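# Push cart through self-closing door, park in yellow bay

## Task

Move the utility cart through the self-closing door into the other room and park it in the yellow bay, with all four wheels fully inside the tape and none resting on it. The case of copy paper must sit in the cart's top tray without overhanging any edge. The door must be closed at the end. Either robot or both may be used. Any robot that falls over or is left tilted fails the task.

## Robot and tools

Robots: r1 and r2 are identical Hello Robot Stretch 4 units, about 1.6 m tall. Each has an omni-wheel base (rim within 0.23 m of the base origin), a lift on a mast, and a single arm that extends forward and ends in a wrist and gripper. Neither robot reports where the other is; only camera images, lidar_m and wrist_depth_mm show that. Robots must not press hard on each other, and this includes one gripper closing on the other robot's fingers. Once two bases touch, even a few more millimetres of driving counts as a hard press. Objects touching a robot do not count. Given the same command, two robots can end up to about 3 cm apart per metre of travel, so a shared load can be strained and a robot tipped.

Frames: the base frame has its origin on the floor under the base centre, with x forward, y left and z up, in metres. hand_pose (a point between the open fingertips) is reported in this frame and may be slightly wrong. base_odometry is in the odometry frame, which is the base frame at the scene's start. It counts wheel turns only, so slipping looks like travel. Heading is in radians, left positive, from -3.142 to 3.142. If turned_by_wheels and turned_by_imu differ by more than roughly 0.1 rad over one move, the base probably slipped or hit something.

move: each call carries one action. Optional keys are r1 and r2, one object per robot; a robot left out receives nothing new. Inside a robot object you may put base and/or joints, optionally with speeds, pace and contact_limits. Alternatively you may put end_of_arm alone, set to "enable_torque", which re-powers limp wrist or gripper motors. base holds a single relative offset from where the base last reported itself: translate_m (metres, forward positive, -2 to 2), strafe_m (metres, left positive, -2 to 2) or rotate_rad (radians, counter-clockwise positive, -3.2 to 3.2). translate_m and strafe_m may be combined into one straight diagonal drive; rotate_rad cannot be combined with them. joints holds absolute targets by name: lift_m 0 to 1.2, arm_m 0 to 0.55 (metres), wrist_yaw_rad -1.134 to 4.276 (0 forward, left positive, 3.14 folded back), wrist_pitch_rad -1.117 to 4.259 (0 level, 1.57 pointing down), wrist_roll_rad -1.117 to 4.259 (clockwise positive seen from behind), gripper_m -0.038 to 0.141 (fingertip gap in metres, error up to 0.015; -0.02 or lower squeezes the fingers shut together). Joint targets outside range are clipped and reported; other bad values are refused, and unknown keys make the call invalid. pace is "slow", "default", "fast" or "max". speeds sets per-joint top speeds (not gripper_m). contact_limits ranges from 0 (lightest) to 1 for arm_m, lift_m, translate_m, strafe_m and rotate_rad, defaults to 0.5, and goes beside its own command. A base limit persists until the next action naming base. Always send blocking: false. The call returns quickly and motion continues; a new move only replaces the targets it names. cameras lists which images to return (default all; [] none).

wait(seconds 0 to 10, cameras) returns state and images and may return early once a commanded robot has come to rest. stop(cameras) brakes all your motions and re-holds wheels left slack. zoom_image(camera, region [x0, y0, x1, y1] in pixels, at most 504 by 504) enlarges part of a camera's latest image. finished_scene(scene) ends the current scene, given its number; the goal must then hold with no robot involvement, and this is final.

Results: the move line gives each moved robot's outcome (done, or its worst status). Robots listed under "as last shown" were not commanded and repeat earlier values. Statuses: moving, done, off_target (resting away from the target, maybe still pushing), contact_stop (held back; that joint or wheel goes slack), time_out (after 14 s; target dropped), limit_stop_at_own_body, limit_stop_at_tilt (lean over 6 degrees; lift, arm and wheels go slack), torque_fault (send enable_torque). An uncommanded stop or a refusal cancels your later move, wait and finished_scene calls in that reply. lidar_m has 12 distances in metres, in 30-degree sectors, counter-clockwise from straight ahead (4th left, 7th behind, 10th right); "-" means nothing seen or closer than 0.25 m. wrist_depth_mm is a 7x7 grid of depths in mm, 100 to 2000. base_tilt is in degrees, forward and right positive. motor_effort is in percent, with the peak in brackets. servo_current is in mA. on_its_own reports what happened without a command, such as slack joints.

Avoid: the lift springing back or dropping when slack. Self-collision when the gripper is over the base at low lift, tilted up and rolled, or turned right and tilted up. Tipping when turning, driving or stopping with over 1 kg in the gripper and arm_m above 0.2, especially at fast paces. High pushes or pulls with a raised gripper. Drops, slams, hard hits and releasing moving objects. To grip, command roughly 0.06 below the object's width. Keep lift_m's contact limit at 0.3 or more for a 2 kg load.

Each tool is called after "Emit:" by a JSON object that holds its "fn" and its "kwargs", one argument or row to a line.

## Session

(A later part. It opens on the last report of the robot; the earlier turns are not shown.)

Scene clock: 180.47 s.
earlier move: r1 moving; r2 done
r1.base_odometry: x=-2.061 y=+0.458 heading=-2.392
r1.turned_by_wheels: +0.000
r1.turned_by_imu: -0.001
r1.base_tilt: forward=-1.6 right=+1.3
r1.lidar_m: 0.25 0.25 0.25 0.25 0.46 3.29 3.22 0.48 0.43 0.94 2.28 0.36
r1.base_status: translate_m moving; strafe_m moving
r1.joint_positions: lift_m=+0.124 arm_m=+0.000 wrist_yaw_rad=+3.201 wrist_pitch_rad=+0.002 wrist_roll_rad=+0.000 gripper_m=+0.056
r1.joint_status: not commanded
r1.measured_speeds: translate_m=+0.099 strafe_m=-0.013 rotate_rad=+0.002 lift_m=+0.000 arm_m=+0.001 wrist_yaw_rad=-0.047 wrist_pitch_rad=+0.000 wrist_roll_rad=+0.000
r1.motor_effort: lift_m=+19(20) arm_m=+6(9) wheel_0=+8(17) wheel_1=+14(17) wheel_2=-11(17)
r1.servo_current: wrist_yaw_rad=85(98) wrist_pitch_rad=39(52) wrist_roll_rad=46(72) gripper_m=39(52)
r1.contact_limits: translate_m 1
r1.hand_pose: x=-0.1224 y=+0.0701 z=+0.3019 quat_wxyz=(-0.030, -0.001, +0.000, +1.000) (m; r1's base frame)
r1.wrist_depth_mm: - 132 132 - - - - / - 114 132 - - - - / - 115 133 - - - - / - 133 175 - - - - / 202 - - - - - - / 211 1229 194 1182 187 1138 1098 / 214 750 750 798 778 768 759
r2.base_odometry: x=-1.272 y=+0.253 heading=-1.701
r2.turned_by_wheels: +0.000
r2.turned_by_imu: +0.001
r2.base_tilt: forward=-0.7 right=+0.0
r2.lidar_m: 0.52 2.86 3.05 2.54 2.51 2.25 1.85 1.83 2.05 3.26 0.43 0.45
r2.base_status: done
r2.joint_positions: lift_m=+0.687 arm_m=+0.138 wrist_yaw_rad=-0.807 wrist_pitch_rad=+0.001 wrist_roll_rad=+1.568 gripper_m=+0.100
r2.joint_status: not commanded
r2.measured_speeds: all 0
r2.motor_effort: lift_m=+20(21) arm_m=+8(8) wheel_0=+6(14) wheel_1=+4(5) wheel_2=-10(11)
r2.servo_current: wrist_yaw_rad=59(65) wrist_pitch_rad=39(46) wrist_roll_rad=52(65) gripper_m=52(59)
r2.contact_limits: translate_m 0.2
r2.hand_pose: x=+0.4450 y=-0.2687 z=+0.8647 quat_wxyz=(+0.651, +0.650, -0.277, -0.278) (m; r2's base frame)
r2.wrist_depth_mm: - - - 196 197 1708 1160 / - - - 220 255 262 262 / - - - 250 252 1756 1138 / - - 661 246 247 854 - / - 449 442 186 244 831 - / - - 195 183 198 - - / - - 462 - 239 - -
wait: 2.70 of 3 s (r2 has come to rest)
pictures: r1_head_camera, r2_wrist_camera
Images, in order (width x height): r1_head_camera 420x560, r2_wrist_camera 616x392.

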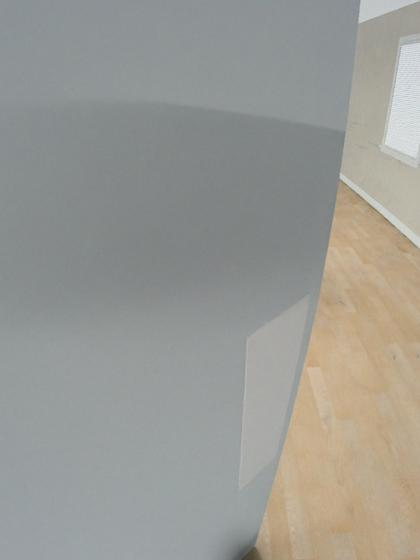

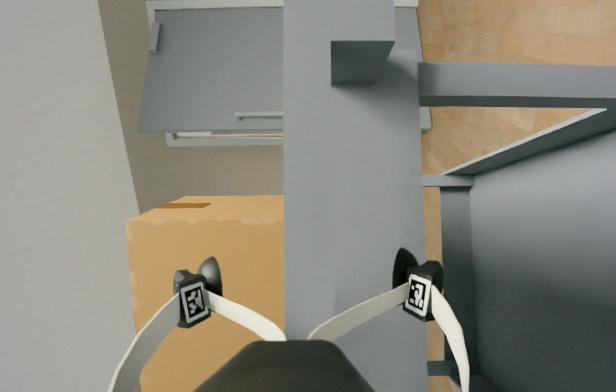

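Emit:
{"fn": "move", "kwargs": {
  "blocking": false,
  "cameras": [],
  "r2": {"joints":{"gripper_m":-0.025}}
}}

Emit:
{"fn": "wait", "kwargs": {
  "seconds": 2,
  "cameras": ["r2_wrist_camera","r2_head_camera","r1_head_left_camera","r1_head_right_camera"]
}}

Scene clock: 191.67 s.
earlier move: r1 time_out
move: r2 moving
r1.base_odometry: x=-2.143 y=+0.398 heading=-2.392
r1.turned_by_wheels: +0.001
r1.turned_by_imu: +0.000
r1.base_tilt: forward=-1.6 right=+1.3
r1.lidar_m: 0.25 0.25 0.26 0.25 0.39 3.42 3.33 0.46 0.46 1.32 2.26 3.07
r1.base_status: translate_m time_out (by the wheels' count: +1.299 of +1.300); strafe_m time_out (by the wheels' count: -0.150 of -0.150)
r1.joint_positions: lift_m=+0.124 arm_m=+0.000 wrist_yaw_rad=+3.197 wrist_pitch_rad=+0.002 wrist_roll_rad=+0.000 gripper_m=+0.056
r1.joint_status: not commanded
r1.measured_speeds: all 0
r1.motor_effort: lift_m=+19(19) arm_m=+4(5) wheel_0=-1(1) wheel_1=+5(6) wheel_2=-3(3)
r1.servo_current: wrist_yaw_rad=46(59) wrist_pitch_rad=39(52) wrist_roll_rad=52(59) gripper_m=39(46)
r1.contact_limits: translate_m 1
r1.hand_pose: x=-0.1219 y=+0.0715 z=+0.3019 quat_wxyz=(-0.027, -0.001, +0.000, +1.000) (m; r1's base frame)
r1.wrist_depth_mm: - 133 132 - - - - / - 116 132 - - - - / - 114 138 - - - - / - 134 185 - - - - / 205 - - - - - - / 220 1205 193 1160 187 1138 1098 / 218 750 759 798 788 768 768
r2.base_odometry: x=-1.272 y=+0.253 heading=-1.701
r2.turned_by_wheels: +0.000
r2.turned_by_imu: +0.001
r2.base_tilt: forward=-0.7 right=+0.0
r2.lidar_m: 0.52 2.90 3.06 2.52 2.48 2.25 1.84 1.82 2.05 3.30 0.44 0.44
r2.base_status: not commanded
r2.joint_positions: lift_m=+0.687 arm_m=+0.138 wrist_yaw_rad=-0.807 wrist_pitch_rad=+0.002 wrist_roll_rad=+1.568 gripper_m=+0.083
r2.joint_status: gripper_m moving
r2.measured_speeds: translate_m=+0.000 strafe_m=+0.000 rotate_rad=+0.000 lift_m=+0.000 arm_m=+0.000 wrist_yaw_rad=+0.000 wrist_pitch_rad=+0.010 wrist_roll_rad=+0.000
r2.motor_effort: lift_m=+20(21) arm_m=+7(8) wheel_0=+6(6) wheel_1=+4(4) wheel_2=-10(10)
r2.servo_current: wrist_yaw_rad=52(59) wrist_pitch_rad=39(46) wrist_roll_rad=52(52) gripper_m=137(137)
r2.contact_limits: translate_m 0.2
r2.hand_pose: x=+0.4450 y=-0.2687 z=+0.8644 quat_wxyz=(+0.651, +0.650, -0.277, -0.279) (m; r2's base frame)
r2.wrist_depth_mm: - - - 196 197 1661 1182 / - - - 194 255 263 265 / - - - 191 251 1618 574 / - - 661 189 248 831 - / - 449 445 186 245 842 - / - 452 196 183 193 - - / - - 469 - - - -
pictures: none
No camera images: "cameras" was empty.

not run: a stop that you did not command came earlier in this reply.

Emit:
{"fn": "move", "kwargs": {
  "blocking": false,
  "cameras": ["r2_wrist_camera","r2_head_camera","r1_head_left_camera","r1_head_right_camera"],
  "r1": {"base":{"translate_m":0.35},"pace":"slow","contact_limits":{"translate_m":1.0}}
}}

Scene clock: 196.27 s.
earlier move: r2 done
move: r1 moving
r1.base_odometry: x=-2.152 y=+0.390 heading=-2.391
r1.turned_by_wheels: +0.001
r1.turned_by_imu: +0.000
r1.base_tilt: forward=-1.6 right=+1.3
r1.lidar_m: 0.25 0.25 0.25 0.25 0.37 3.44 3.36 0.48 0.48 1.38 2.28 3.07
r1.base_status: translate_m moving
r1.joint_positions: lift_m=+0.124 arm_m=+0.000 wrist_yaw_rad=+3.197 wrist_pitch_rad=+0.002 wrist_roll_rad=+0.000 gripper_m=+0.056
r1.joint_status: not commanded
r1.measured_speeds: translate_m=+0.048 strafe_m=+0.000 rotate_rad=+0.000 lift_m=+0.000 arm_m=+0.000 wrist_yaw_rad=+0.000 wrist_pitch_rad=+0.000 wrist_roll_rad=+0.000
r1.motor_effort: lift_m=+19(19) arm_m=+5(5) wheel_0=+7(10) wheel_1=+12(14) wheel_2=-12(12)
r1.servo_current: wrist_yaw_rad=59(59) wrist_pitch_rad=46(46) wrist_roll_rad=46(52) gripper_m=39(46)
r1.contact_limits: translate_m 1
r1.hand_pose: x=-0.1219 y=+0.0715 z=+0.3019 quat_wxyz=(-0.027, -0.001, +0.000, +1.000) (m; r1's base frame)
r1.wrist_depth_mm: - 133 132 - - - - / - 116 132 - - - - / - 114 138 - - - - / - 134 184 - - - - / 204 - - - - - - / 219 1205 194 1182 188 1138 1118 / 218 750 759 788 788 768 750
r2.base_odometry: x=-1.272 y=+0.252 heading=-1.701
r2.turned_by_wheels: +0.000
r2.turned_by_imu: +0.000
r2.base_tilt: forward=-0.6 right=+0.0
r2.lidar_m: 0.51 2.89 3.05 2.53 2.50 2.26 1.84 1.83 2.05 3.26 0.45 0.45
r2.base_status: not commanded
r2.joint_positions: lift_m=+0.687 arm_m=+0.138 wrist_yaw_rad=-0.800 wrist_pitch_rad=+0.006 wrist_roll_rad=+1.568 gripper_m=-0.023
r2.joint_status: all done
r2.measured_speeds: all 0
r2.motor_effort: lift_m=+21(21) arm_m=+6(6) wheel_0=-1(2) wheel_1=+3(3) wheel_2=-5(5)
r2.servo_current: wrist_yaw_rad=46(59) wrist_pitch_rad=46(52) wrist_roll_rad=46(52) gripper_m=143(143)
r2.contact_limits: translate_m 0.2
r2.hand_pose: x=+0.4469 y=-0.2678 z=+0.8632 quat_wxyz=(+0.651, +0.651, -0.273, -0.278) (m; r2's base frame)
r2.wrist_depth_mm: - - - 181 187 1576 1118 / - - - 179 240 251 251 / - - - 177 238 1576 - / - - 549 235 236 820 - / - 439 436 174 233 - - / - 452 184 173 180 - - / - - 459 - 230 - -
pictures: r1_head_left_camera, r1_head_right_camera, r2_head_camera, r2_wrist_camera
Images, in order (width x height): r1_head_left_camera 420x672, r1_head_right_camera 420x672, r2_head_camera 420x560, r2_wrist_camera 616x392.

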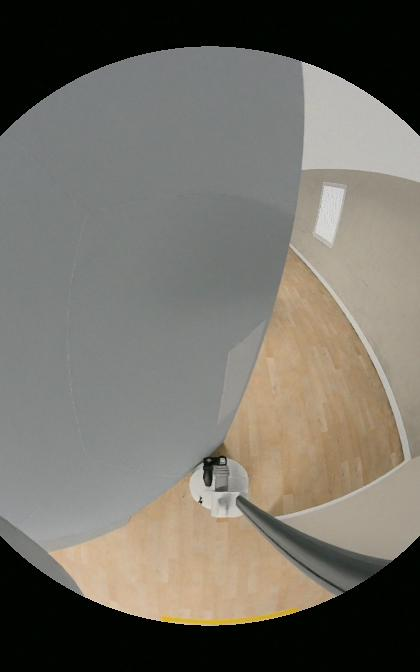

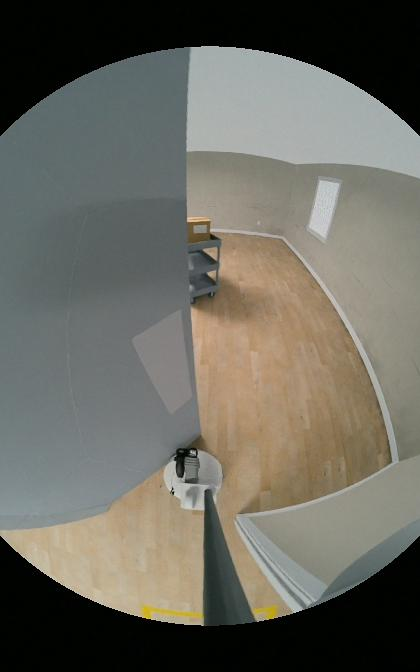

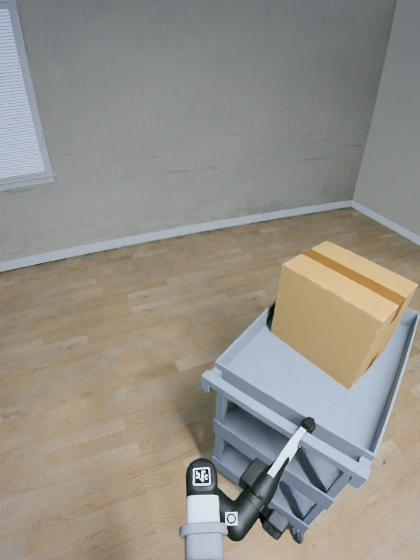

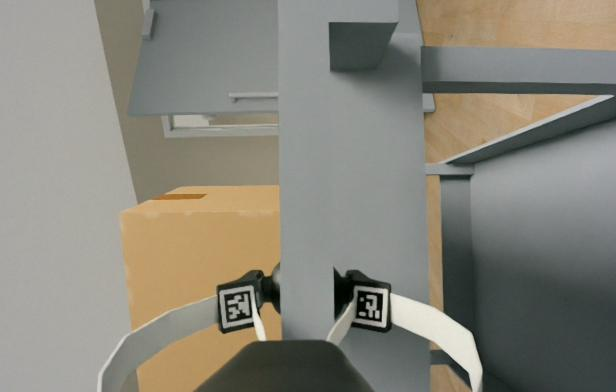

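Emit:
{"fn": "move", "kwargs": {
  "blocking": false,
  "cameras": [],
  "r2": {"base":{"translate_m":-0.482,"strafe_m":-0.236},"joints":{"wrist_yaw_rad":-0.1},"speeds":{"wrist_yaw_rad":0.13},"pace":"slow"}
}}

Emit:
{"fn": "wait", "kwargs": {
  "seconds": 3,
  "cameras": []
}}

Emit:
{"fn": "wait", "kwargs": {
  "seconds": 6,
  "cameras": ["r2_head_camera","r2_head_left_camera","r1_head_right_camera","r1_head_left_camera"]
}}

Scene clock: 274.13 s.
earlier move: r1 done
move: r2 moving
r1.base_odometry: x=-2.398 y=+0.160 heading=-2.391
r1.turned_by_wheels: +0.000
r1.turned_by_imu: -0.001
r1.base_tilt: forward=-1.6 right=+1.2
r1.lidar_m: 1.58 2.48 0.25 0.25 0.28 0.79 3.73 0.74 0.99 2.18 2.26 3.05
r1.base_status: done
r1.joint_positions: lift_m=+0.124 arm_m=+0.000 wrist_yaw_rad=+3.196 wrist_pitch_rad=+0.002 wrist_roll_rad=+0.000 gripper_m=+0.056
r1.joint_status: not commanded
r1.measured_speeds: all 0
r1.motor_effort: lift_m=+19(19) arm_m=+5(5) wheel_0=+2(3) wheel_1=+7(8) wheel_2=-6(6)
r1.servo_current: wrist_yaw_rad=46(65) wrist_pitch_rad=46(46) wrist_roll_rad=46(59) gripper_m=39(46)
r1.contact_limits: translate_m 1
r1.hand_pose: x=-0.1219 y=+0.0715 z=+0.3019 quat_wxyz=(-0.027, -0.001, +0.000, +1.000) (m; r1's base frame)
r1.wrist_depth_mm: - 133 133 - - - - / - 116 132 - - - - / - 114 138 - - - - / - 134 185 - - - - / 205 878 - - - - 1808 / 214 946 193 1182 187 1138 1008 / 217 163 750 798 788 750 759
r2.base_odometry: x=-1.276 y=+0.265 heading=-1.702
r2.turned_by_wheels: -0.001
r2.turned_by_imu: +0.000
r2.base_tilt: forward=-0.6 right=+0.0
r2.lidar_m: 0.53 2.92 3.05 2.54 2.51 2.24 1.81 1.82 2.03 3.23 0.46 0.45
r2.base_status: translate_m moving; strafe_m moving
r2.joint_positions: lift_m=+0.687 arm_m=+0.138 wrist_yaw_rad=-0.747 wrist_pitch_rad=+0.006 wrist_roll_rad=+1.568 gripper_m=-0.023
r2.joint_status: wrist_yaw_rad moving
r2.measured_speeds: translate_m=-0.048 strafe_m=-0.024 rotate_rad=+0.001 lift_m=+0.000 arm_m=+0.000 wrist_yaw_rad=+0.134 wrist_pitch_rad=+0.000 wrist_roll_rad=+0.000
r2.motor_effort: lift_m=+21(21) arm_m=+5(6) wheel_0=-7(9) wheel_1=-8(10) wheel_2=+8(8)
r2.servo_current: wrist_yaw_rad=39(85) wrist_pitch_rad=46(46) wrist_roll_rad=46(52) gripper_m=130(143)
r2.hand_pose: x=+0.4611 y=-0.2600 z=+0.8632 quat_wxyz=(+0.658, +0.658, -0.256, -0.260) (m; r2's base frame)
r2.wrist_depth_mm: - - - 174 185 1464 1182 / - - - 174 235 258 255 / - - - 174 234 1537 - / - - 462 232 234 - - / - 445 439 173 234 - - / - 455 185 173 180 - - / - - 469 - 232 - -
pictures: none
No camera images: "cameras" was empty.

Scene clock: 277.13 s.
earlier move: r2 moving
r1.base_odometry: x=-2.398 y=+0.160 heading=-2.391
r1.turned_by_wheels: +0.000
r1.turned_by_imu: +0.000
r1.base_tilt: forward=-1.6 right=+1.3
r1.lidar_m: 1.70 1.95 0.26 0.25 0.29 0.79 3.73 0.72 1.00 2.16 2.25 3.08
r1.base_status: done
r1.joint_positions: lift_m=+0.124 arm_m=+0.000 wrist_yaw_rad=+3.196 wrist_pitch_rad=+0.002 wrist_roll_rad=+0.000 gripper_m=+0.056
r1.joint_status: not commanded
r1.measured_speeds: all 0
r1.motor_effort: lift_m=+19(19) arm_m=+4(5) wheel_0=+2(3) wheel_1=+8(8) wheel_2=-6(6)
r1.servo_current: wrist_yaw_rad=59(72) wrist_pitch_rad=46(52) wrist_roll_rad=46(72) gripper_m=46(52)
r1.contact_limits: translate_m 1
r1.hand_pose: x=-0.1219 y=+0.0715 z=+0.3019 quat_wxyz=(-0.027, -0.001, +0.000, +1.000) (m; r1's base frame)
r1.wrist_depth_mm: - 133 132 - - - - / - 116 132 - - - - / - 114 138 - - - - / - 134 185 - - - - / 204 866 - - - - 1756 / 213 917 194 1182 187 1160 1008 / 217 163 759 798 788 759 750
r2.base_odometry: x=-1.369 y=+0.541 heading=-1.702
r2.turned_by_wheels: +0.000
r2.turned_by_imu: +0.001
r2.base_tilt: forward=-0.6 right=+0.0
r2.lidar_m: 0.54 3.21 3.12 2.56 2.53 1.92 1.54 1.54 1.71 2.73 2.52 0.51
r2.base_status: translate_m moving; strafe_m moving
r2.joint_positions: lift_m=+0.687 arm_m=+0.138 wrist_yaw_rad=-0.354 wrist_pitch_rad=+0.006 wrist_roll_rad=+1.569 gripper_m=-0.024
r2.joint_status: wrist_yaw_rad moving
r2.measured_speeds: translate_m=-0.090 strafe_m=-0.044 rotate_rad=-0.001 lift_m=+0.000 arm_m=+0.000 wrist_yaw_rad=+0.136 wrist_pitch_rad=+0.000 wrist_roll_rad=+0.000
r2.motor_effort: lift_m=+21(21) arm_m=-5(6) wheel_0=-5(12) wheel_1=-6(10) wheel_2=+9(15)
r2.servo_current: wrist_yaw_rad=65(104) wrist_pitch_rad=39(52) wrist_roll_rad=46(59) gripper_m=111(143)
r2.hand_pose: x=+0.5492 y=-0.1820 z=+0.8632 quat_wxyz=(+0.696, +0.696, -0.122, -0.127) (m; r2's base frame)
r2.wrist_depth_mm: - - - 159 211 224 1025 / - - - 162 221 569 241 / - - 640 166 224 809 - / - 436 436 227 229 831 - / - 459 452 173 233 842 - / - - 186 175 178 - - / - - 508 - 243 - -
wait: 3.00 s; no rest
pictures: none
No camera images: "cameras" was empty.

Scene clock: 280.20 s.
earlier move: r2 done
r1.base_odometry: x=-2.398 y=+0.160 heading=-2.391
r1.turned_by_wheels: +0.000
r1.turned_by_imu: +0.000
r1.base_tilt: forward=-1.6 right=+1.2
r1.lidar_m: 1.80 1.91 0.25 0.25 0.27 0.74 3.75 0.72 0.97 2.16 2.26 3.04
r1.base_status: done
r1.joint_positions: lift_m=+0.124 arm_m=+0.000 wrist_yaw_rad=+3.196 wrist_pitch_rad=+0.002 wrist_roll_rad=+0.000 gripper_m=+0.056
r1.joint_status: not commanded
r1.measured_speeds: all 0
r1.motor_effort: lift_m=+19(19) arm_m=+4(5) wheel_0=+2(3) wheel_1=+7(8) wheel_2=-6(6)
r1.servo_current: wrist_yaw_rad=65(72) wrist_pitch_rad=52(52) wrist_roll_rad=39(72) gripper_m=46(52)
r1.contact_limits: translate_m 1
r1.hand_pose: x=-0.1219 y=+0.0715 z=+0.3019 quat_wxyz=(-0.027, -0.001, +0.000, +1.000) (m; r1's base frame)
r1.wrist_depth_mm: - 133 133 - - - - / - 116 133 - - - - / - 114 138 - - - - / - 134 185 - - - - / 205 866 - - - - 1708 / 212 946 194 1182 188 1138 1008 / 216 163 759 788 788 768 759
r2.base_odometry: x=-1.443 y=+0.761 heading=-1.701
r2.turned_by_wheels: +0.001
r2.turned_by_imu: +0.001
r2.base_tilt: forward=-0.7 right=+0.1
r2.lidar_m: 0.54 0.64 3.13 2.59 2.56 1.60 1.31 1.31 1.45 2.36 2.57 0.54
r2.base_status: done
r2.joint_positions: lift_m=+0.687 arm_m=+0.138 wrist_yaw_rad=-0.099 wrist_pitch_rad=+0.006 wrist_roll_rad=+1.569 gripper_m=-0.024
r2.joint_status: all done
r2.measured_speeds: all 0
r2.motor_effort: lift_m=+21(21) arm_m=-4(6) wheel_0=+0(12) wheel_1=-4(10) wheel_2=+8(15)
r2.servo_current: wrist_yaw_rad=52(104) wrist_pitch_rad=46(59) wrist_roll_rad=52(65) gripper_m=98(143)
r2.hand_pose: x=+0.5873 y=-0.1154 z=+0.8632 quat_wxyz=(+0.707, +0.706, -0.033, -0.037) (m; r2's base frame)
r2.wrist_depth_mm: - - - 154 187 219 220 / - - - 158 216 788 - / - - 569 161 222 820 - / - 433 427 166 227 842 - / - 466 455 171 233 - - / - - 186 175 179 - - / - - 517 - 243 1661 -
wait: 3.07 of 6 s (r2 has come to rest)
pictures: r1_head_left_camera, r1_head_right_camera, r2_head_camera, r2_head_left_camera
Images, in order (width x height): r1_head_left_camera 420x672, r1_head_right_camera 420x672, r2_head_camera 420x560, r2_head_left_camera 420x672.

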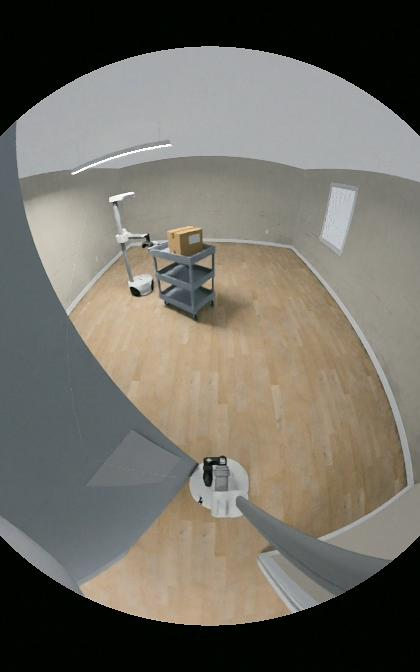

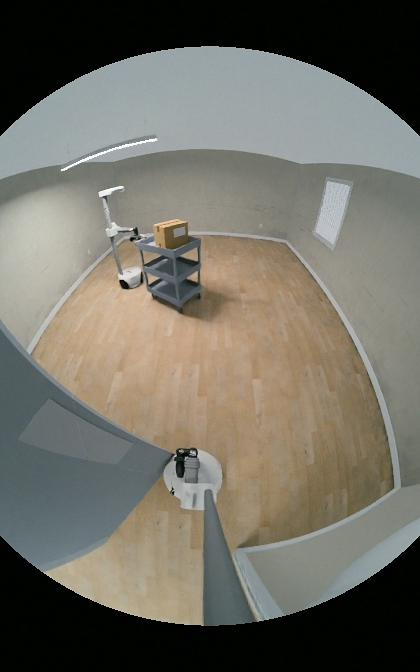

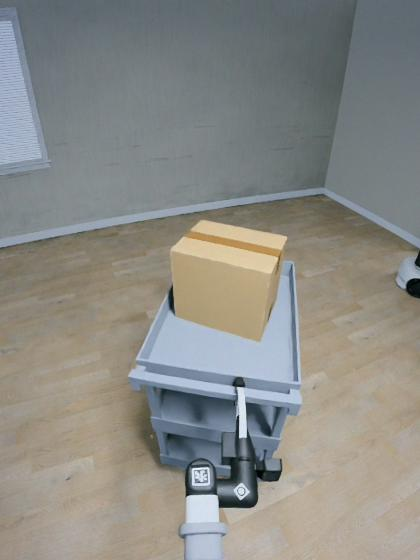

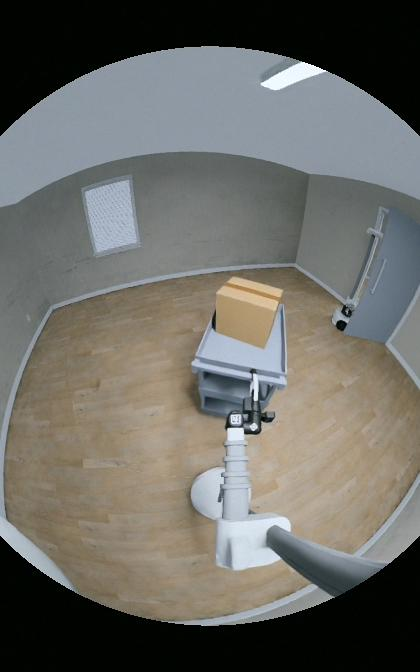

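Emit:
{"fn": "move", "kwargs": {
  "blocking": false,
  "cameras": [],
  "r1": {"base":{"strafe_m":0.45,"translate_m":0.05},"pace":"slow","contact_limits":{"strafe_m":1.0}},
  "r2": {"base":{"rotate_rad":0.6},"joints":{"wrist_yaw_rad":-0.7},"speeds":{"wrist_yaw_rad":0.8},"pace":"slow"}
}}

Emit:
{"fn": "wait", "kwargs": {
  "seconds": 1.6,
  "cameras": ["r2_head_camera"]
}}

Emit:
{"fn": "move", "kwargs": {
  "blocking": false,
  "cameras": [],
  "r2": {"base":{"translate_m":-0.572,"strafe_m":-0.709},"joints":{"wrist_yaw_rad":0.0},"speeds":{"wrist_yaw_rad":0.08},"pace":"slow"}
}}

Emit:
{"fn": "wait", "kwargs": {
  "seconds": 6,
  "cameras": ["r2_head_camera"]
}}

Emit:
{"fn": "wait", "kwargs": {
  "seconds": 5,
  "cameras": ["r2_head_camera","r2_head_left_camera","r1_head_right_camera","r1_head_left_camera"]
}}

Scene clock: 296.03 s.
move: r1 moving; r2 moving
r1.base_odometry: x=-2.391 y=+0.149 heading=-2.392
r1.turned_by_wheels: -0.001
r1.turned_by_imu: -0.001
r1.base_tilt: forward=-1.6 right=+1.3
r1.lidar_m: 1.80 1.96 0.27 0.25 0.27 0.74 3.73 0.77 0.97 2.18 2.27 3.06
r1.base_status: translate_m moving; strafe_m moving
r1.joint_positions: lift_m=+0.124 arm_m=+0.000 wrist_yaw_rad=+3.196 wrist_pitch_rad=+0.002 wrist_roll_rad=+0.000 gripper_m=+0.056
r1.joint_status: not commanded
r1.measured_speeds: translate_m=+0.006 strafe_m=+0.052 rotate_rad=+0.000 lift_m=+0.000 arm_m=+0.000 wrist_yaw_rad=+0.000 wrist_pitch_rad=+0.000 wrist_roll_rad=+0.000
r1.motor_effort: lift_m=+19(19) arm_m=+5(5) wheel_0=-13(15) wheel_1=+11(13) wheel_2=-9(9)
r1.servo_current: wrist_yaw_rad=52(72) wrist_pitch_rad=33(46) wrist_roll_rad=39(65) gripper_m=39(52)
r1.contact_limits: strafe_m 1
r1.hand_pose: x=-0.1219 y=+0.0715 z=+0.3019 quat_wxyz=(-0.027, -0.001, +0.000, +1.000) (m; r1's base frame)
r1.wrist_depth_mm: - 133 132 - - - - / - 116 132 - - - - / - 114 138 - - - - / - 134 185 - - - - / 204 831 - - - - 1756 / 213 878 194 1182 187 1138 1098 / 218 163 759 788 778 759 759
r2.base_odometry: x=-1.443 y=+0.761 heading=-1.576
r2.turned_by_wheels: +0.125
r2.turned_by_imu: +0.122
r2.base_tilt: forward=-0.7 right=+0.1
r2.lidar_m: 0.51 3.43 2.94 2.58 2.47 1.50 1.30 1.32 1.55 2.87 2.57 0.53
r2.base_status: rotate_rad moving
r2.joint_positions: lift_m=+0.687 arm_m=+0.138 wrist_yaw_rad=-0.398 wrist_pitch_rad=+0.006 wrist_roll_rad=+1.569 gripper_m=-0.024
r2.joint_status: wrist_yaw_rad moving
r2.measured_speeds: translate_m=+0.000 strafe_m=-0.002 rotate_rad=+0.484 lift_m=+0.000 arm_m=+0.000 wrist_yaw_rad=-0.896 wrist_pitch_rad=+0.000 wrist_roll_rad=+0.002
r2.motor_effort: lift_m=+21(21) arm_m=-5(5) wheel_0=-5(8) wheel_1=-8(9) wheel_2=-6(6)
r2.servo_current: wrist_yaw_rad=169(371) wrist_pitch_rad=46(52) wrist_roll_rad=46(52) gripper_m=104(104)
r2.hand_pose: x=+0.5409 y=-0.1923 z=+0.8632 quat_wxyz=(+0.693, +0.693, -0.137, -0.142) (m; r2's base frame)
r2.wrist_depth_mm: - - - 179 187 1661 1138 / - - - 179 239 247 247 / - - - 177 238 1537 - / - - 535 236 237 842 - / - 439 439 176 236 842 - / - 455 186 175 179 - - / - 466 466 - 233 - -
pictures: none
No camera images: "cameras" was empty.

Scene clock: 297.37 s.
earlier move: r1 moving; r2 done
r1.base_odometry: x=-2.317 y=+0.049 heading=-2.392
r1.turned_by_wheels: +0.000
r1.turned_by_imu: +0.001
r1.base_tilt: forward=-1.6 right=+1.3
r1.lidar_m: 1.86 0.25 2.99 0.25 0.26 0.54 3.74 0.84 0.98 2.32 2.39 3.27
r1.base_status: translate_m moving; strafe_m moving
r1.joint_positions: lift_m=+0.124 arm_m=+0.000 wrist_yaw_rad=+3.196 wrist_pitch_rad=+0.002 wrist_roll_rad=+0.000 gripper_m=+0.056
r1.joint_status: not commanded
r1.measured_speeds: translate_m=+0.010 strafe_m=+0.099 rotate_rad=+0.001 lift_m=+0.000 arm_m=+0.000 wrist_yaw_rad=+0.000 wrist_pitch_rad=+0.000 wrist_roll_rad=+0.000
r1.motor_effort: lift_m=+19(19) arm_m=+5(5) wheel_0=-12(15) wheel_1=+7(14) wheel_2=-5(9)
r1.servo_current: wrist_yaw_rad=39(72) wrist_pitch_rad=46(46) wrist_roll_rad=52(65) gripper_m=46(52)
r1.contact_limits: strafe_m 1
r1.hand_pose: x=-0.1219 y=+0.0715 z=+0.3019 quat_wxyz=(-0.027, -0.001, +0.000, +1.000) (m; r1's base frame)
r1.wrist_depth_mm: - 133 132 - - - 466 / - 116 133 - - - 477 / - 114 138 - - - 421 / - 134 184 - - - 424 / 205 1708 - - - - 427 / 213 1078 194 1182 188 1138 500 / 216 759 750 778 778 750 500
r2.base_odometry: x=-1.443 y=+0.761 heading=-1.102
r2.turned_by_wheels: +0.474
r2.turned_by_imu: +0.460
r2.base_tilt: forward=-0.7 right=+0.0
r2.lidar_m: 0.54 2.99 2.58 2.58 1.56 1.28 1.31 1.54 2.60 2.51 0.37 0.41
r2.base_status: done
r2.joint_positions: lift_m=+0.687 arm_m=+0.138 wrist_yaw_rad=-0.706 wrist_pitch_rad=+0.006 wrist_roll_rad=+1.569 gripper_m=-0.024
r2.joint_status: all done
r2.measured_speeds: all 0
r2.motor_effort: lift_m=+20(21) arm_m=+4(5) wheel_0=+0(16) wheel_1=-4(10) wheel_2=-6(15)
r2.servo_current: wrist_yaw_rad=46(371) wrist_pitch_rad=46(52) wrist_roll_rad=52(59) gripper_m=85(104)
r2.hand_pose: x=+0.4716 y=-0.2536 z=+0.8632 quat_wxyz=(+0.663, +0.664, -0.242, -0.247) (m; r2's base frame)
r2.wrist_depth_mm: - - - 133 189 574 - / - - 580 140 198 - - / - 413 413 146 209 - - / - 445 439 154 218 - - / - - 480 164 228 - - / - - 186 171 179 - - / - - - - - 1708 512
wait: 1.33 of 1.6 s (r2 has come to rest)
pictures: r2_head_camera
Images, in order (width x height): r2_head_camera 420x560.

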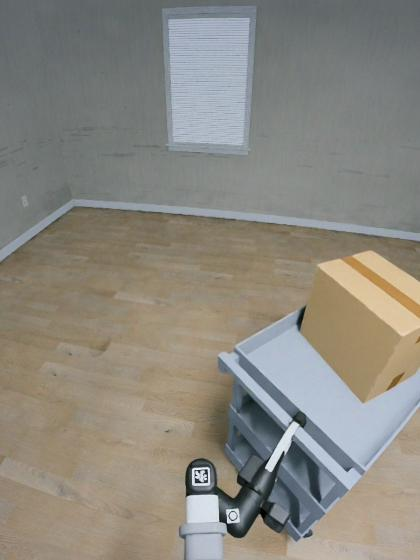

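Scene clock: 297.87 s.
earlier move: r1 moving
move: r2 moving
r1.base_odometry: x=-2.287 y=+0.009 heading=-2.392
r1.turned_by_wheels: +0.000
r1.turned_by_imu: +0.000
r1.base_tilt: forward=-1.6 right=+1.3
r1.lidar_m: 1.85 0.25 2.99 0.25 0.25 0.46 3.75 0.87 1.01 2.38 2.41 3.33
r1.base_status: translate_m moving; strafe_m moving
r1.joint_positions: lift_m=+0.124 arm_m=+0.000 wrist_yaw_rad=+3.196 wrist_pitch_rad=+0.002 wrist_roll_rad=+0.000 gripper_m=+0.056
r1.joint_status: not commanded
r1.measured_speeds: translate_m=+0.010 strafe_m=+0.100 rotate_rad=+0.006 lift_m=+0.000 arm_m=+0.000 wrist_yaw_rad=+0.000 wrist_pitch_rad=+0.000 wrist_roll_rad=+0.000
r1.motor_effort: lift_m=+19(19) arm_m=+4(5) wheel_0=-13(13) wheel_1=+9(10) wheel_2=-3(5)
r1.servo_current: wrist_yaw_rad=39(59) wrist_pitch_rad=46(46) wrist_roll_rad=33(59) gripper_m=46(46)
r1.contact_limits: strafe_m 1
r1.hand_pose: x=-0.1219 y=+0.0715 z=+0.3019 quat_wxyz=(-0.027, -0.001, +0.000, +1.000) (m; r1's base frame)
r1.wrist_depth_mm: - 133 133 - - - 404 / - 116 132 - - - 418 / - 114 138 - - - 379 / - 134 185 - - - 439 / 205 - - - - - 439 / 219 1205 194 1160 187 1118 436 / 219 750 750 788 778 723 433
r2.base_odometry: x=-1.455 y=+0.763 heading=-1.101
r2.turned_by_wheels: +0.001
r2.turned_by_imu: +0.001
r2.base_tilt: forward=-0.6 right=+0.0
r2.lidar_m: 0.55 3.02 2.58 2.57 1.53 1.30 1.31 1.52 2.60 2.43 0.46 0.42
r2.base_status: translate_m moving; strafe_m moving
r2.joint_positions: lift_m=+0.687 arm_m=+0.138 wrist_yaw_rad=-0.674 wrist_pitch_rad=+0.006 wrist_roll_rad=+1.569 gripper_m=-0.024
r2.joint_status: wrist_yaw_rad moving
r2.measured_speeds: translate_m=-0.031 strafe_m=-0.038 rotate_rad=-0.001 lift_m=+0.000 arm_m=+0.000 wrist_yaw_rad=+0.105 wrist_pitch_rad=+0.000 wrist_roll_rad=+0.000
r2.motor_effort: lift_m=+20(21) arm_m=+4(5) wheel_0=+12(12) wheel_1=-7(10) wheel_2=+6(8)
r2.servo_current: wrist_yaw_rad=33(124) wrist_pitch_rad=46(52) wrist_roll_rad=39(52) gripper_m=85(91)
r2.hand_pose: x=+0.4797 y=-0.2482 z=+0.8632 quat_wxyz=(+0.667, +0.667, -0.231, -0.236) (m; r2's base frame)
r2.wrist_depth_mm: - - - 131 184 535 - / - - 521 135 193 - - / - 410 404 142 206 - - / - 455 439 151 216 - - / - - 484 160 227 - - / - - 185 170 178 - - / - - - - - 1661 504
pictures: none
No camera images: "cameras" was empty.

Scene clock: 301.27 s.
earlier move: r1 done; r2 moving
r1.base_odometry: x=-2.129 y=-0.204 heading=-2.392
r1.turned_by_wheels: +0.000
r1.turned_by_imu: +0.001
r1.base_tilt: forward=-1.6 right=+1.3
r1.lidar_m: 1.74 0.29 0.25 - 0.25 0.29 0.76 1.09 1.08 2.64 2.70 3.69
r1.base_status: done
r1.joint_positions: lift_m=+0.124 arm_m=+0.000 wrist_yaw_rad=+3.196 wrist_pitch_rad=+0.002 wrist_roll_rad=+0.000 gripper_m=+0.056
r1.joint_status: not commanded
r1.measured_speeds: all 0
r1.motor_effort: lift_m=+19(19) arm_m=+5(5) wheel_0=-6(15) wheel_1=+7(11) wheel_2=-3(5)
r1.servo_current: wrist_yaw_rad=46(65) wrist_pitch_rad=46(52) wrist_roll_rad=65(78) gripper_m=39(52)
r1.contact_limits: strafe_m 1
r1.hand_pose: x=-0.1219 y=+0.0715 z=+0.3019 quat_wxyz=(-0.027, -0.001, +0.000, +1.000) (m; r1's base frame)
r1.wrist_depth_mm: - 132 132 - 549 281 199 / - 116 133 - 559 285 201 / - 114 138 - 564 290 203 / - 134 185 - - 291 205 / 206 - - - 1661 293 206 / 220 1205 194 1182 187 293 205 / 218 768 759 798 508 235 205
r2.base_odometry: x=-1.776 y=+0.831 heading=-1.101
r2.turned_by_wheels: +0.000
r2.turned_by_imu: +0.002
r2.base_tilt: forward=-0.6 right=+0.0
r2.lidar_m: 0.55 3.36 2.88 2.39 1.35 1.16 1.16 1.35 2.33 2.06 3.41 0.48
r2.base_status: translate_m moving; strafe_m moving
r2.joint_positions: lift_m=+0.687 arm_m=+0.138 wrist_yaw_rad=-0.389 wrist_pitch_rad=+0.006 wrist_roll_rad=+1.569 gripper_m=-0.024
r2.joint_status: wrist_yaw_rad moving
r2.measured_speeds: translate_m=-0.063 strafe_m=-0.078 rotate_rad=+0.001 lift_m=+0.000 arm_m=+0.000 wrist_yaw_rad=+0.073 wrist_pitch_rad=+0.000 wrist_roll_rad=+0.000
r2.motor_effort: lift_m=+20(21) arm_m=+4(5) wheel_0=+8(14) wheel_1=-6(10) wheel_2=+13(14)
r2.servo_current: wrist_yaw_rad=78(124) wrist_pitch_rad=46(52) wrist_roll_rad=46(72) gripper_m=85(91)
r2.hand_pose: x=+0.5425 y=-0.1903 z=+0.8632 quat_wxyz=(+0.694, +0.694, -0.134, -0.139) (m; r2's base frame)
r2.wrist_depth_mm: - - - 137 191 198 198 / - - - 141 200 750 - / - 427 415 148 208 - - / - 439 436 156 218 - - / - - 473 165 229 - - / - - 187 170 179 - - / - - - - - 1537 -
wait: 3.40 of 6 s (r1 has come to rest)
pictures: r2_head_camera
Images, in order (width x height): r2_head_camera 420x560.

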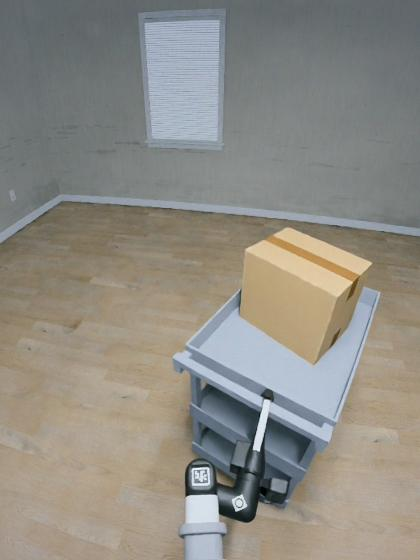

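Scene clock: 306.27 s.
earlier move: r2 moving
r1.base_odometry: x=-2.129 y=-0.204 heading=-2.392
r1.turned_by_wheels: +0.000
r1.turned_by_imu: +0.000
r1.base_tilt: forward=-1.6 right=+1.3
r1.lidar_m: 1.72 0.28 0.25 - 0.25 0.27 0.79 1.08 1.05 2.63 2.72 3.69
r1.base_status: done
r1.joint_positions: lift_m=+0.124 arm_m=+0.000 wrist_yaw_rad=+3.196 wrist_pitch_rad=+0.002 wrist_roll_rad=+0.000 gripper_m=+0.056
r1.joint_status: not commanded
r1.measured_speeds: all 0
r1.motor_effort: lift_m=+19(19) arm_m=+5(5) wheel_0=-6(15) wheel_1=+7(11) wheel_2=-3(5)
r1.servo_current: wrist_yaw_rad=46(72) wrist_pitch_rad=52(52) wrist_roll_rad=39(78) gripper_m=39(52)
r1.contact_limits: strafe_m 1
r1.hand_pose: x=-0.1219 y=+0.0715 z=+0.3019 quat_wxyz=(-0.027, -0.001, +0.000, +1.000) (m; r1's base frame)
r1.wrist_depth_mm: - 133 132 - 544 281 199 / - 116 133 - 554 285 202 / - 114 138 - 564 289 204 / - 134 185 - - 293 204 / 205 - - - 1576 293 206 / 219 1205 194 1182 188 293 205 / 218 759 759 788 508 235 205
r2.base_odometry: x=-2.265 y=+0.935 heading=-1.101
r2.turned_by_wheels: +0.000
r2.turned_by_imu: +0.001
r2.base_tilt: forward=-0.7 right=+0.1
r2.lidar_m: 0.52 0.53 3.34 1.96 1.15 0.97 0.96 1.11 1.93 1.76 1.73 0.58
r2.base_status: translate_m moving; strafe_m moving
r2.joint_positions: lift_m=+0.687 arm_m=+0.138 wrist_yaw_rad=+0.002 wrist_pitch_rad=+0.006 wrist_roll_rad=+1.569 gripper_m=-0.024
r2.joint_status: wrist_yaw_rad moving
r2.measured_speeds: translate_m=-0.062 strafe_m=-0.078 rotate_rad=+0.002 lift_m=+0.000 arm_m=+0.000 wrist_yaw_rad=+0.015 wrist_pitch_rad=+0.000 wrist_roll_rad=+0.000
r2.motor_effort: lift_m=+20(21) arm_m=+4(5) wheel_0=+6(14) wheel_1=-8(10) wheel_2=+12(14)
r2.servo_current: wrist_yaw_rad=65(124) wrist_pitch_rad=46(52) wrist_roll_rad=46(72) gripper_m=91(91)
r2.hand_pose: x=+0.5974 y=-0.0868 z=+0.8632 quat_wxyz=(+0.708, +0.706, +0.003, -0.001) (m; r2's base frame)
r2.wrist_depth_mm: - - - 184 231 1308 1098 / - - - 182 243 274 273 / - - - 180 240 1661 - / - - 530 178 238 842 - / - 439 436 176 235 831 - / - 452 186 173 179 - - / - 462 459 - 231 - -
wait: 5.00 s; no rest
pictures: r1_head_left_camera, r1_head_right_camera, r2_head_camera, r2_head_left_camera
Images, in order (width x height): r1_head_left_camera 420x672, r1_head_right_camera 420x672, r2_head_camera 420x560, r2_head_left_camera 420x672.

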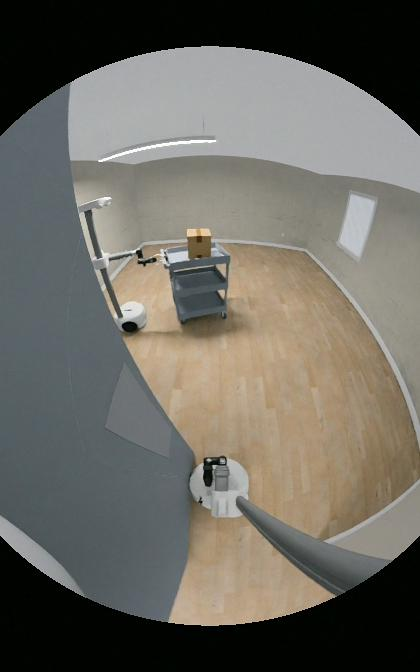

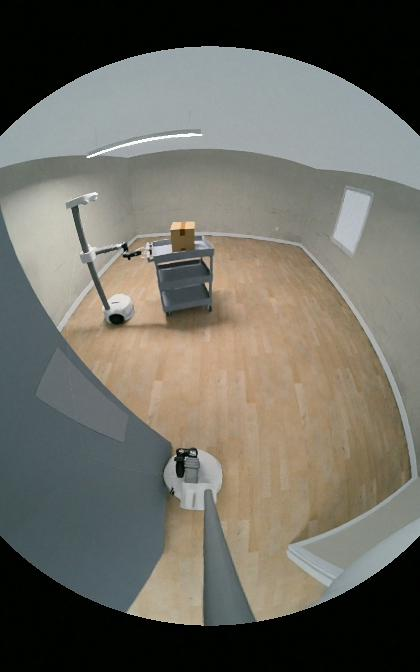

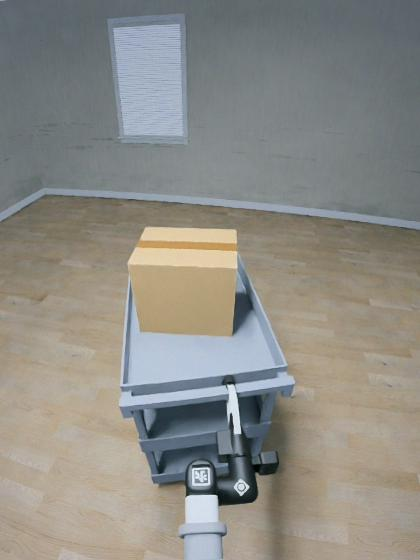

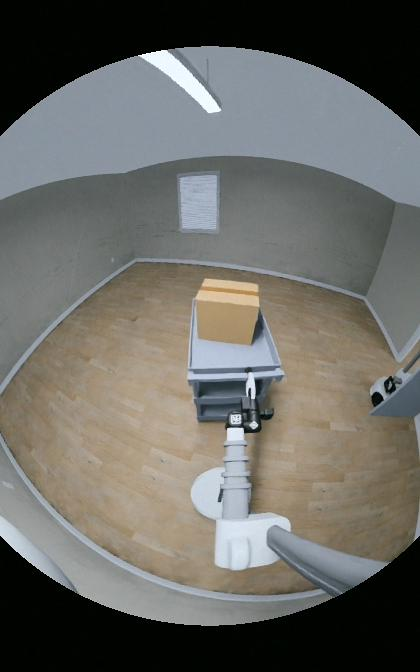

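Emit:
{"fn": "move", "kwargs": {
  "blocking": false,
  "cameras": [],
  "r2": {"base":{"rotate_rad":0.6},"joints":{"wrist_yaw_rad":-0.6},"speeds":{"wrist_yaw_rad":0.8},"pace":"slow"}
}}

Emit:
{"fn": "wait", "kwargs": {
  "seconds": 1.6,
  "cameras": ["r2_head_camera"]
}}

Emit:
{"fn": "move", "kwargs": {
  "blocking": false,
  "cameras": [],
  "r2": {"base":{"translate_m":-0.265,"strafe_m":-1.124},"joints":{"wrist_yaw_rad":0.1},"speeds":{"wrist_yaw_rad":0.06},"pace":"slow"}
}}

Emit:
{"fn": "wait", "kwargs": {
  "seconds": 6,
  "cameras": ["r2_head_camera"]
}}

Emit:
{"fn": "wait", "kwargs": {
  "seconds": 7,
  "cameras": ["r2_head_camera","r2_head_left_camera","r1_head_right_camera"]
}}

Scene clock: 318.57 s.
earlier move: r2 done
move: r2 moving
r1: as last shown
r1.base_tilt: forward=-1.6 right=+1.2
r1.lidar_m: 1.70 0.27 0.25 - 0.25 0.27 0.77 1.09 1.05 2.62 2.75 3.66
r1.motor_effort: lift_m=+19(19) arm_m=+5(5) wheel_0=-6(7) wheel_1=+7(7) wheel_2=-3(3)
r1.servo_current: wrist_yaw_rad=65(65) wrist_pitch_rad=46(46) wrist_roll_rad=59(65) gripper_m=39(46)
r1.contact_limits: strafe_m 1
r1.wrist_depth_mm: - 133 132 - 535 282 199 / - 116 133 - 554 283 201 / - 114 138 - 559 289 204 / - 134 184 - - 293 204 / 204 - - - 1576 293 205 / 220 1229 193 1205 187 293 206 / 219 750 759 809 504 234 206
r2.base_odometry: x=-2.334 y=+0.950 heading=-0.976
r2.turned_by_wheels: +0.125
r2.turned_by_imu: +0.122
r2.base_tilt: forward=-0.7 right=+0.0
r2.lidar_m: 0.46 3.70 3.38 1.61 1.01 0.92 0.94 1.19 2.40 1.69 1.82 0.58
r2.base_status: rotate_rad moving
r2.joint_positions: lift_m=+0.687 arm_m=+0.138 wrist_yaw_rad=-0.289 wrist_pitch_rad=+0.006 wrist_roll_rad=+1.569 gripper_m=-0.024
r2.joint_status: wrist_yaw_rad moving
r2.measured_speeds: translate_m=+0.000 strafe_m=-0.001 rotate_rad=+0.478 lift_m=+0.000 arm_m=+0.000 wrist_yaw_rad=-0.952 wrist_pitch_rad=+0.000 wrist_roll_rad=+0.002
r2.motor_effort: lift_m=+21(21) arm_m=-4(4) wheel_0=-6(7) wheel_1=-7(8) wheel_2=-1(6)
r2.servo_current: wrist_yaw_rad=228(514) wrist_pitch_rad=52(52) wrist_roll_rad=39(52) gripper_m=91(91)
r2.hand_pose: x=+0.5604 y=-0.1660 z=+0.8632 quat_wxyz=(+0.700, +0.699, -0.100, -0.104) (m; r2's base frame)
r2.wrist_depth_mm: - - - - - 1661 1160 / - - - 242 - 1576 1160 / - - - 217 290 317 319 / - - - 201 262 1708 517 / - - - 186 244 788 - / - 424 186 172 179 - - / - 410 407 - 217 - -
pictures: none
No camera images: "cameras" was empty.

Scene clock: 319.90 s.
earlier move: r2 done
r1.base_odometry: x=-2.129 y=-0.204 heading=-2.392
r1.turned_by_wheels: +0.000
r1.turned_by_imu: +0.000
r1.base_tilt: forward=-1.6 right=+1.3
r1.lidar_m: 1.79 0.29 0.25 - 0.25 0.29 0.77 1.09 1.06 2.61 2.70 3.64
r1.base_status: not commanded
r1.joint_positions: lift_m=+0.124 arm_m=+0.000 wrist_yaw_rad=+3.196 wrist_pitch_rad=+0.002 wrist_roll_rad=+0.000 gripper_m=+0.056
r1.joint_status: not commanded
r1.measured_speeds: all 0
r1.motor_effort: lift_m=+19(19) arm_m=+5(5) wheel_0=-6(7) wheel_1=+7(7) wheel_2=-3(3)
r1.servo_current: wrist_yaw_rad=52(78) wrist_pitch_rad=39(46) wrist_roll_rad=39(65) gripper_m=39(46)
r1.contact_limits: strafe_m 1
r1.hand_pose: x=-0.1219 y=+0.0715 z=+0.3019 quat_wxyz=(-0.027, -0.001, +0.000, +1.000) (m; r1's base frame)
r1.wrist_depth_mm: - 133 132 - 544 282 198 / - 116 133 - 554 286 202 / - 114 138 - 569 289 203 / - 134 185 - - 293 204 / 206 - - - 1618 294 206 / 220 1205 194 1182 187 296 206 / 218 750 759 778 508 233 205
r2.base_odometry: x=-2.334 y=+0.950 heading=-0.501
r2.turned_by_wheels: +0.475
r2.turned_by_imu: +0.460
r2.base_tilt: forward=-0.7 right=+0.1
r2.lidar_m: 0.50 3.39 1.71 1.06 0.93 0.92 1.14 2.15 1.71 1.69 0.50 0.48
r2.base_status: done
r2.joint_positions: lift_m=+0.687 arm_m=+0.138 wrist_yaw_rad=-0.601 wrist_pitch_rad=+0.006 wrist_roll_rad=+1.569 gripper_m=-0.024
r2.joint_status: all done
r2.measured_speeds: all 0
r2.motor_effort: lift_m=+21(21) arm_m=+6(6) wheel_0=+1(15) wheel_1=-4(11) wheel_2=-6(23)
r2.servo_current: wrist_yaw_rad=46(514) wrist_pitch_rad=46(52) wrist_roll_rad=46(59) gripper_m=85(91)
r2.hand_pose: x=+0.4972 y=-0.2351 z=+0.8632 quat_wxyz=(+0.675, +0.676, -0.207, -0.212) (m; r2's base frame)
r2.wrist_depth_mm: - - - 187 251 1366 1042 / - - - 183 246 1661 1118 / - - - 180 241 842 - / - 439 439 178 238 854 - / - 449 445 176 234 831 - / - 455 186 172 179 - - / - 466 459 - 229 - -
wait: 1.33 of 1.6 s (r2 has come to rest)
pictures: r2_head_camera
Images, in order (width x height): r2_head_camera 420x560.

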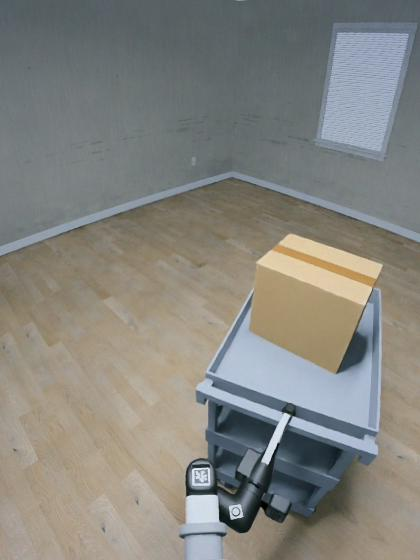

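Scene clock: 320.40 s.
move: r2 moving
r1: as last shown
r1.lidar_m: 1.77 0.27 0.25 - 0.25 0.28 0.78 1.10 1.07 2.63 2.73 3.68
r1.motor_effort: lift_m=+19(19) arm_m=+5(5) wheel_0=-6(6) wheel_1=+7(7) wheel_2=-3(3)
r1.servo_current: wrist_yaw_rad=59(59) wrist_pitch_rad=39(46) wrist_roll_rad=52(59) gripper_m=46(46)
r1.contact_limits: strafe_m 1
r1.wrist_depth_mm: - 132 132 - 544 282 198 / - 116 133 - 559 285 201 / - 114 138 - 569 289 204 / - 134 185 - - 293 205 / 206 - - - 1618 294 206 / 219 1205 193 1160 188 296 206 / 218 750 750 798 504 234 205
r2.base_odometry: x=-2.343 y=+0.940 heading=-0.501
r2.turned_by_wheels: +0.001
r2.turned_by_imu: +0.001
r2.base_tilt: forward=-0.7 right=+0.0
r2.lidar_m: 0.51 3.40 1.71 1.04 0.93 0.90 1.15 2.17 1.68 1.70 0.51 0.49
r2.base_status: translate_m moving; strafe_m moving
r2.joint_positions: lift_m=+0.687 arm_m=+0.138 wrist_yaw_rad=-0.584 wrist_pitch_rad=+0.006 wrist_roll_rad=+1.569 gripper_m=-0.024
r2.joint_status: wrist_yaw_rad moving
r2.measured_speeds: translate_m=-0.013 strafe_m=-0.049 rotate_rad=+0.005 lift_m=+0.000 arm_m=+0.000 wrist_yaw_rad=+0.034 wrist_pitch_rad=+0.000 wrist_roll_rad=+0.000
r2.motor_effort: lift_m=+20(21) arm_m=+6(6) wheel_0=+8(12) wheel_1=-9(9) wheel_2=+5(5)
r2.servo_current: wrist_yaw_rad=104(104) wrist_pitch_rad=46(52) wrist_roll_rad=46(59) gripper_m=85(85)
r2.hand_pose: x=+0.5012 y=-0.2319 z=+0.8632 quat_wxyz=(+0.677, +0.677, -0.201, -0.206) (m; r2's base frame)
r2.wrist_depth_mm: - - - 187 251 1366 1042 / - - - 184 246 1661 1098 / - - - 180 241 809 - / - 442 439 178 237 842 - / - 445 445 175 234 831 - / - 455 186 171 179 - - / - 462 455 - 227 - -
pictures: none
No camera images: "cameras" was empty.

Scene clock: 326.40 s.
earlier move: r2 moving
r1.base_odometry: x=-2.129 y=-0.204 heading=-2.392
r1.turned_by_wheels: +0.000
r1.turned_by_imu: +0.000
r1.base_tilt: forward=-1.6 right=+1.3
r1.lidar_m: 1.38 0.25 0.25 - 0.25 0.27 0.77 1.12 1.03 2.62 2.71 3.67
r1.base_status: not commanded
r1.joint_positions: lift_m=+0.124 arm_m=+0.000 wrist_yaw_rad=+3.196 wrist_pitch_rad=+0.002 wrist_roll_rad=+0.000 gripper_m=+0.056
r1.joint_status: not commanded
r1.measured_speeds: all 0
r1.motor_effort: lift_m=+19(19) arm_m=+5(5) wheel_0=-6(7) wheel_1=+7(7) wheel_2=-3(3)
r1.servo_current: wrist_yaw_rad=46(72) wrist_pitch_rad=39(52) wrist_roll_rad=59(65) gripper_m=39(52)
r1.contact_limits: strafe_m 1
r1.hand_pose: x=-0.1219 y=+0.0715 z=+0.3019 quat_wxyz=(-0.027, -0.001, +0.000, +1.000) (m; r1's base frame)
r1.wrist_depth_mm: - 133 132 - 549 281 200 / - 116 133 - 559 285 202 / - 114 138 - 564 289 203 / - 134 185 - - 293 205 / 205 - - - 1661 293 206 / 220 1205 194 1160 187 294 206 / 218 750 750 798 504 234 206
r2.base_odometry: x=-2.736 y=+0.502 heading=-0.500
r2.turned_by_wheels: +0.000
r2.turned_by_imu: +0.005
r2.base_tilt: forward=-0.7 right=+0.0
r2.lidar_m: 0.43 3.87 2.33 1.45 1.27 1.29 1.57 1.93 1.09 1.13 3.48 0.58
r2.base_status: translate_m moving; strafe_m moving
r2.joint_positions: lift_m=+0.687 arm_m=+0.138 wrist_yaw_rad=-0.210 wrist_pitch_rad=+0.006 wrist_roll_rad=+1.569 gripper_m=-0.024
r2.joint_status: wrist_yaw_rad moving
r2.measured_speeds: translate_m=-0.023 strafe_m=-0.098 rotate_rad=+0.002 lift_m=+0.000 arm_m=+0.000 wrist_yaw_rad=+0.057 wrist_pitch_rad=+0.000 wrist_roll_rad=+0.000
r2.motor_effort: lift_m=+20(21) arm_m=+5(6) wheel_0=+11(16) wheel_1=-6(9) wheel_2=+12(14)
r2.servo_current: wrist_yaw_rad=39(111) wrist_pitch_rad=46(52) wrist_roll_rad=39(59) gripper_m=85(91)
r2.hand_pose: x=+0.5727 y=-0.1455 z=+0.8632 quat_wxyz=(+0.704, +0.703, -0.072, -0.076) (m; r2's base frame)
r2.wrist_depth_mm: - - - 273 - 1618 1182 / - - - 245 327 334 336 / - - - 223 294 1661 1160 / - - - 204 265 1618 - / - - - 187 245 778 - / - 430 186 171 179 - - / - 415 413 - 215 - -
wait: 6.00 s; no rest
pictures: r2_head_camera
Images, in order (width x height): r2_head_camera 420x560.

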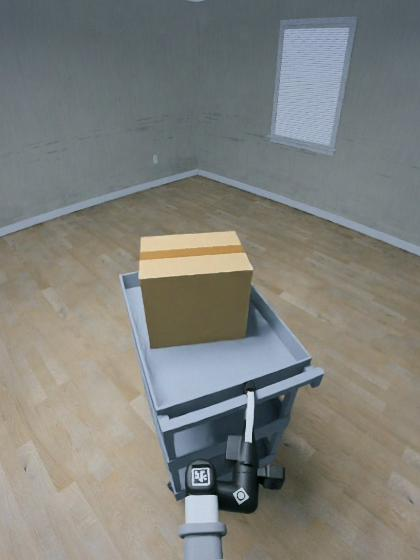

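Scene clock: 332.70 s.
earlier move: r2 done
r1.base_odometry: x=-2.129 y=-0.204 heading=-2.392
r1.turned_by_wheels: +0.000
r1.turned_by_imu: +0.000
r1.base_tilt: forward=-1.6 right=+1.3
r1.lidar_m: 0.90 0.26 0.25 - 0.25 0.28 0.79 1.06 1.08 2.63 2.71 3.69
r1.base_status: not commanded
r1.joint_positions: lift_m=+0.124 arm_m=+0.000 wrist_yaw_rad=+3.196 wrist_pitch_rad=+0.002 wrist_roll_rad=+0.000 gripper_m=+0.056
r1.joint_status: not commanded
r1.measured_speeds: all 0
r1.motor_effort: lift_m=+19(19) arm_m=+4(5) wheel_0=-6(7) wheel_1=+7(7) wheel_2=-3(3)
r1.servo_current: wrist_yaw_rad=52(72) wrist_pitch_rad=33(52) wrist_roll_rad=52(72) gripper_m=46(52)
r1.contact_limits: strafe_m 1
r1.hand_pose: x=-0.1219 y=+0.0715 z=+0.3019 quat_wxyz=(-0.027, -0.001, +0.000, +1.000) (m; r1's base frame)
r1.wrist_depth_mm: - 133 133 - 539 281 198 / - 116 133 - 549 286 202 / - 114 138 - 569 289 204 / - 134 185 - - 291 205 / 206 - - - 1618 294 206 / 219 1182 194 1182 188 293 206 / 218 759 750 788 504 234 205
r2.base_odometry: x=-3.105 y=+0.091 heading=-0.501
r2.turned_by_wheels: +0.000
r2.turned_by_imu: +0.004
r2.base_tilt: forward=-0.7 right=+0.0
r2.lidar_m: 0.37 0.39 2.89 1.81 1.56 1.62 1.63 1.48 0.53 0.69 3.14 3.17
r2.base_status: done
r2.joint_positions: lift_m=+0.687 arm_m=+0.138 wrist_yaw_rad=+0.105 wrist_pitch_rad=+0.006 wrist_roll_rad=+1.569 gripper_m=-0.024
r2.joint_status: all done
r2.measured_speeds: all 0
r2.motor_effort: lift_m=+20(21) arm_m=+4(6) wheel_0=+8(16) wheel_1=-4(9) wheel_2=+9(15)
r2.servo_current: wrist_yaw_rad=46(111) wrist_pitch_rad=46(52) wrist_roll_rad=46(59) gripper_m=91(91)
r2.hand_pose: x=+0.6048 y=-0.0566 z=+0.8632 quat_wxyz=(+0.707, +0.705, +0.039, +0.035) (m; r2's base frame)
r2.wrist_depth_mm: - - - - - 1661 1182 / - - - - - 1618 1182 / - - - 340 - 1537 1160 / - - - 294 373 1464 387 / - - - 195 265 1661 480 / - - 187 159 180 1618 535 / - - 394 - 196 - -
wait: 6.30 of 7 s (r2 has come to rest)
pictures: r1_head_right_camera, r2_head_camera, r2_head_left_camera
Images, in order (width x height): r1_head_right_camera 420x672, r2_head_camera 420x560, r2_head_left_camera 420x672.

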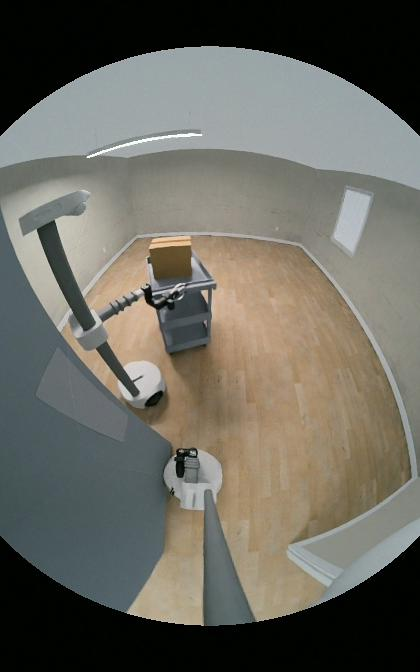

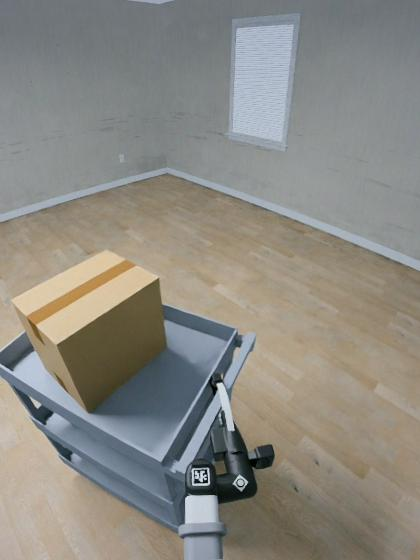

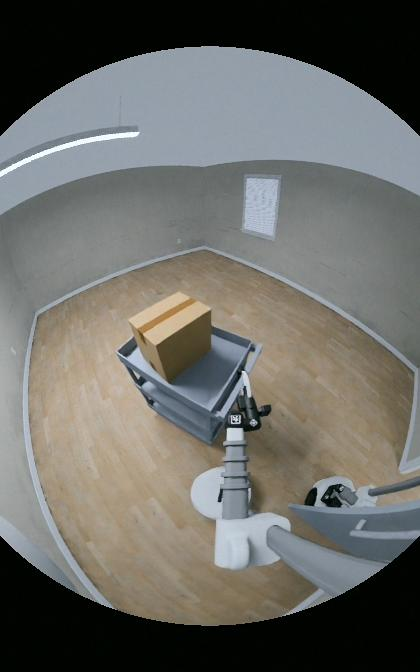

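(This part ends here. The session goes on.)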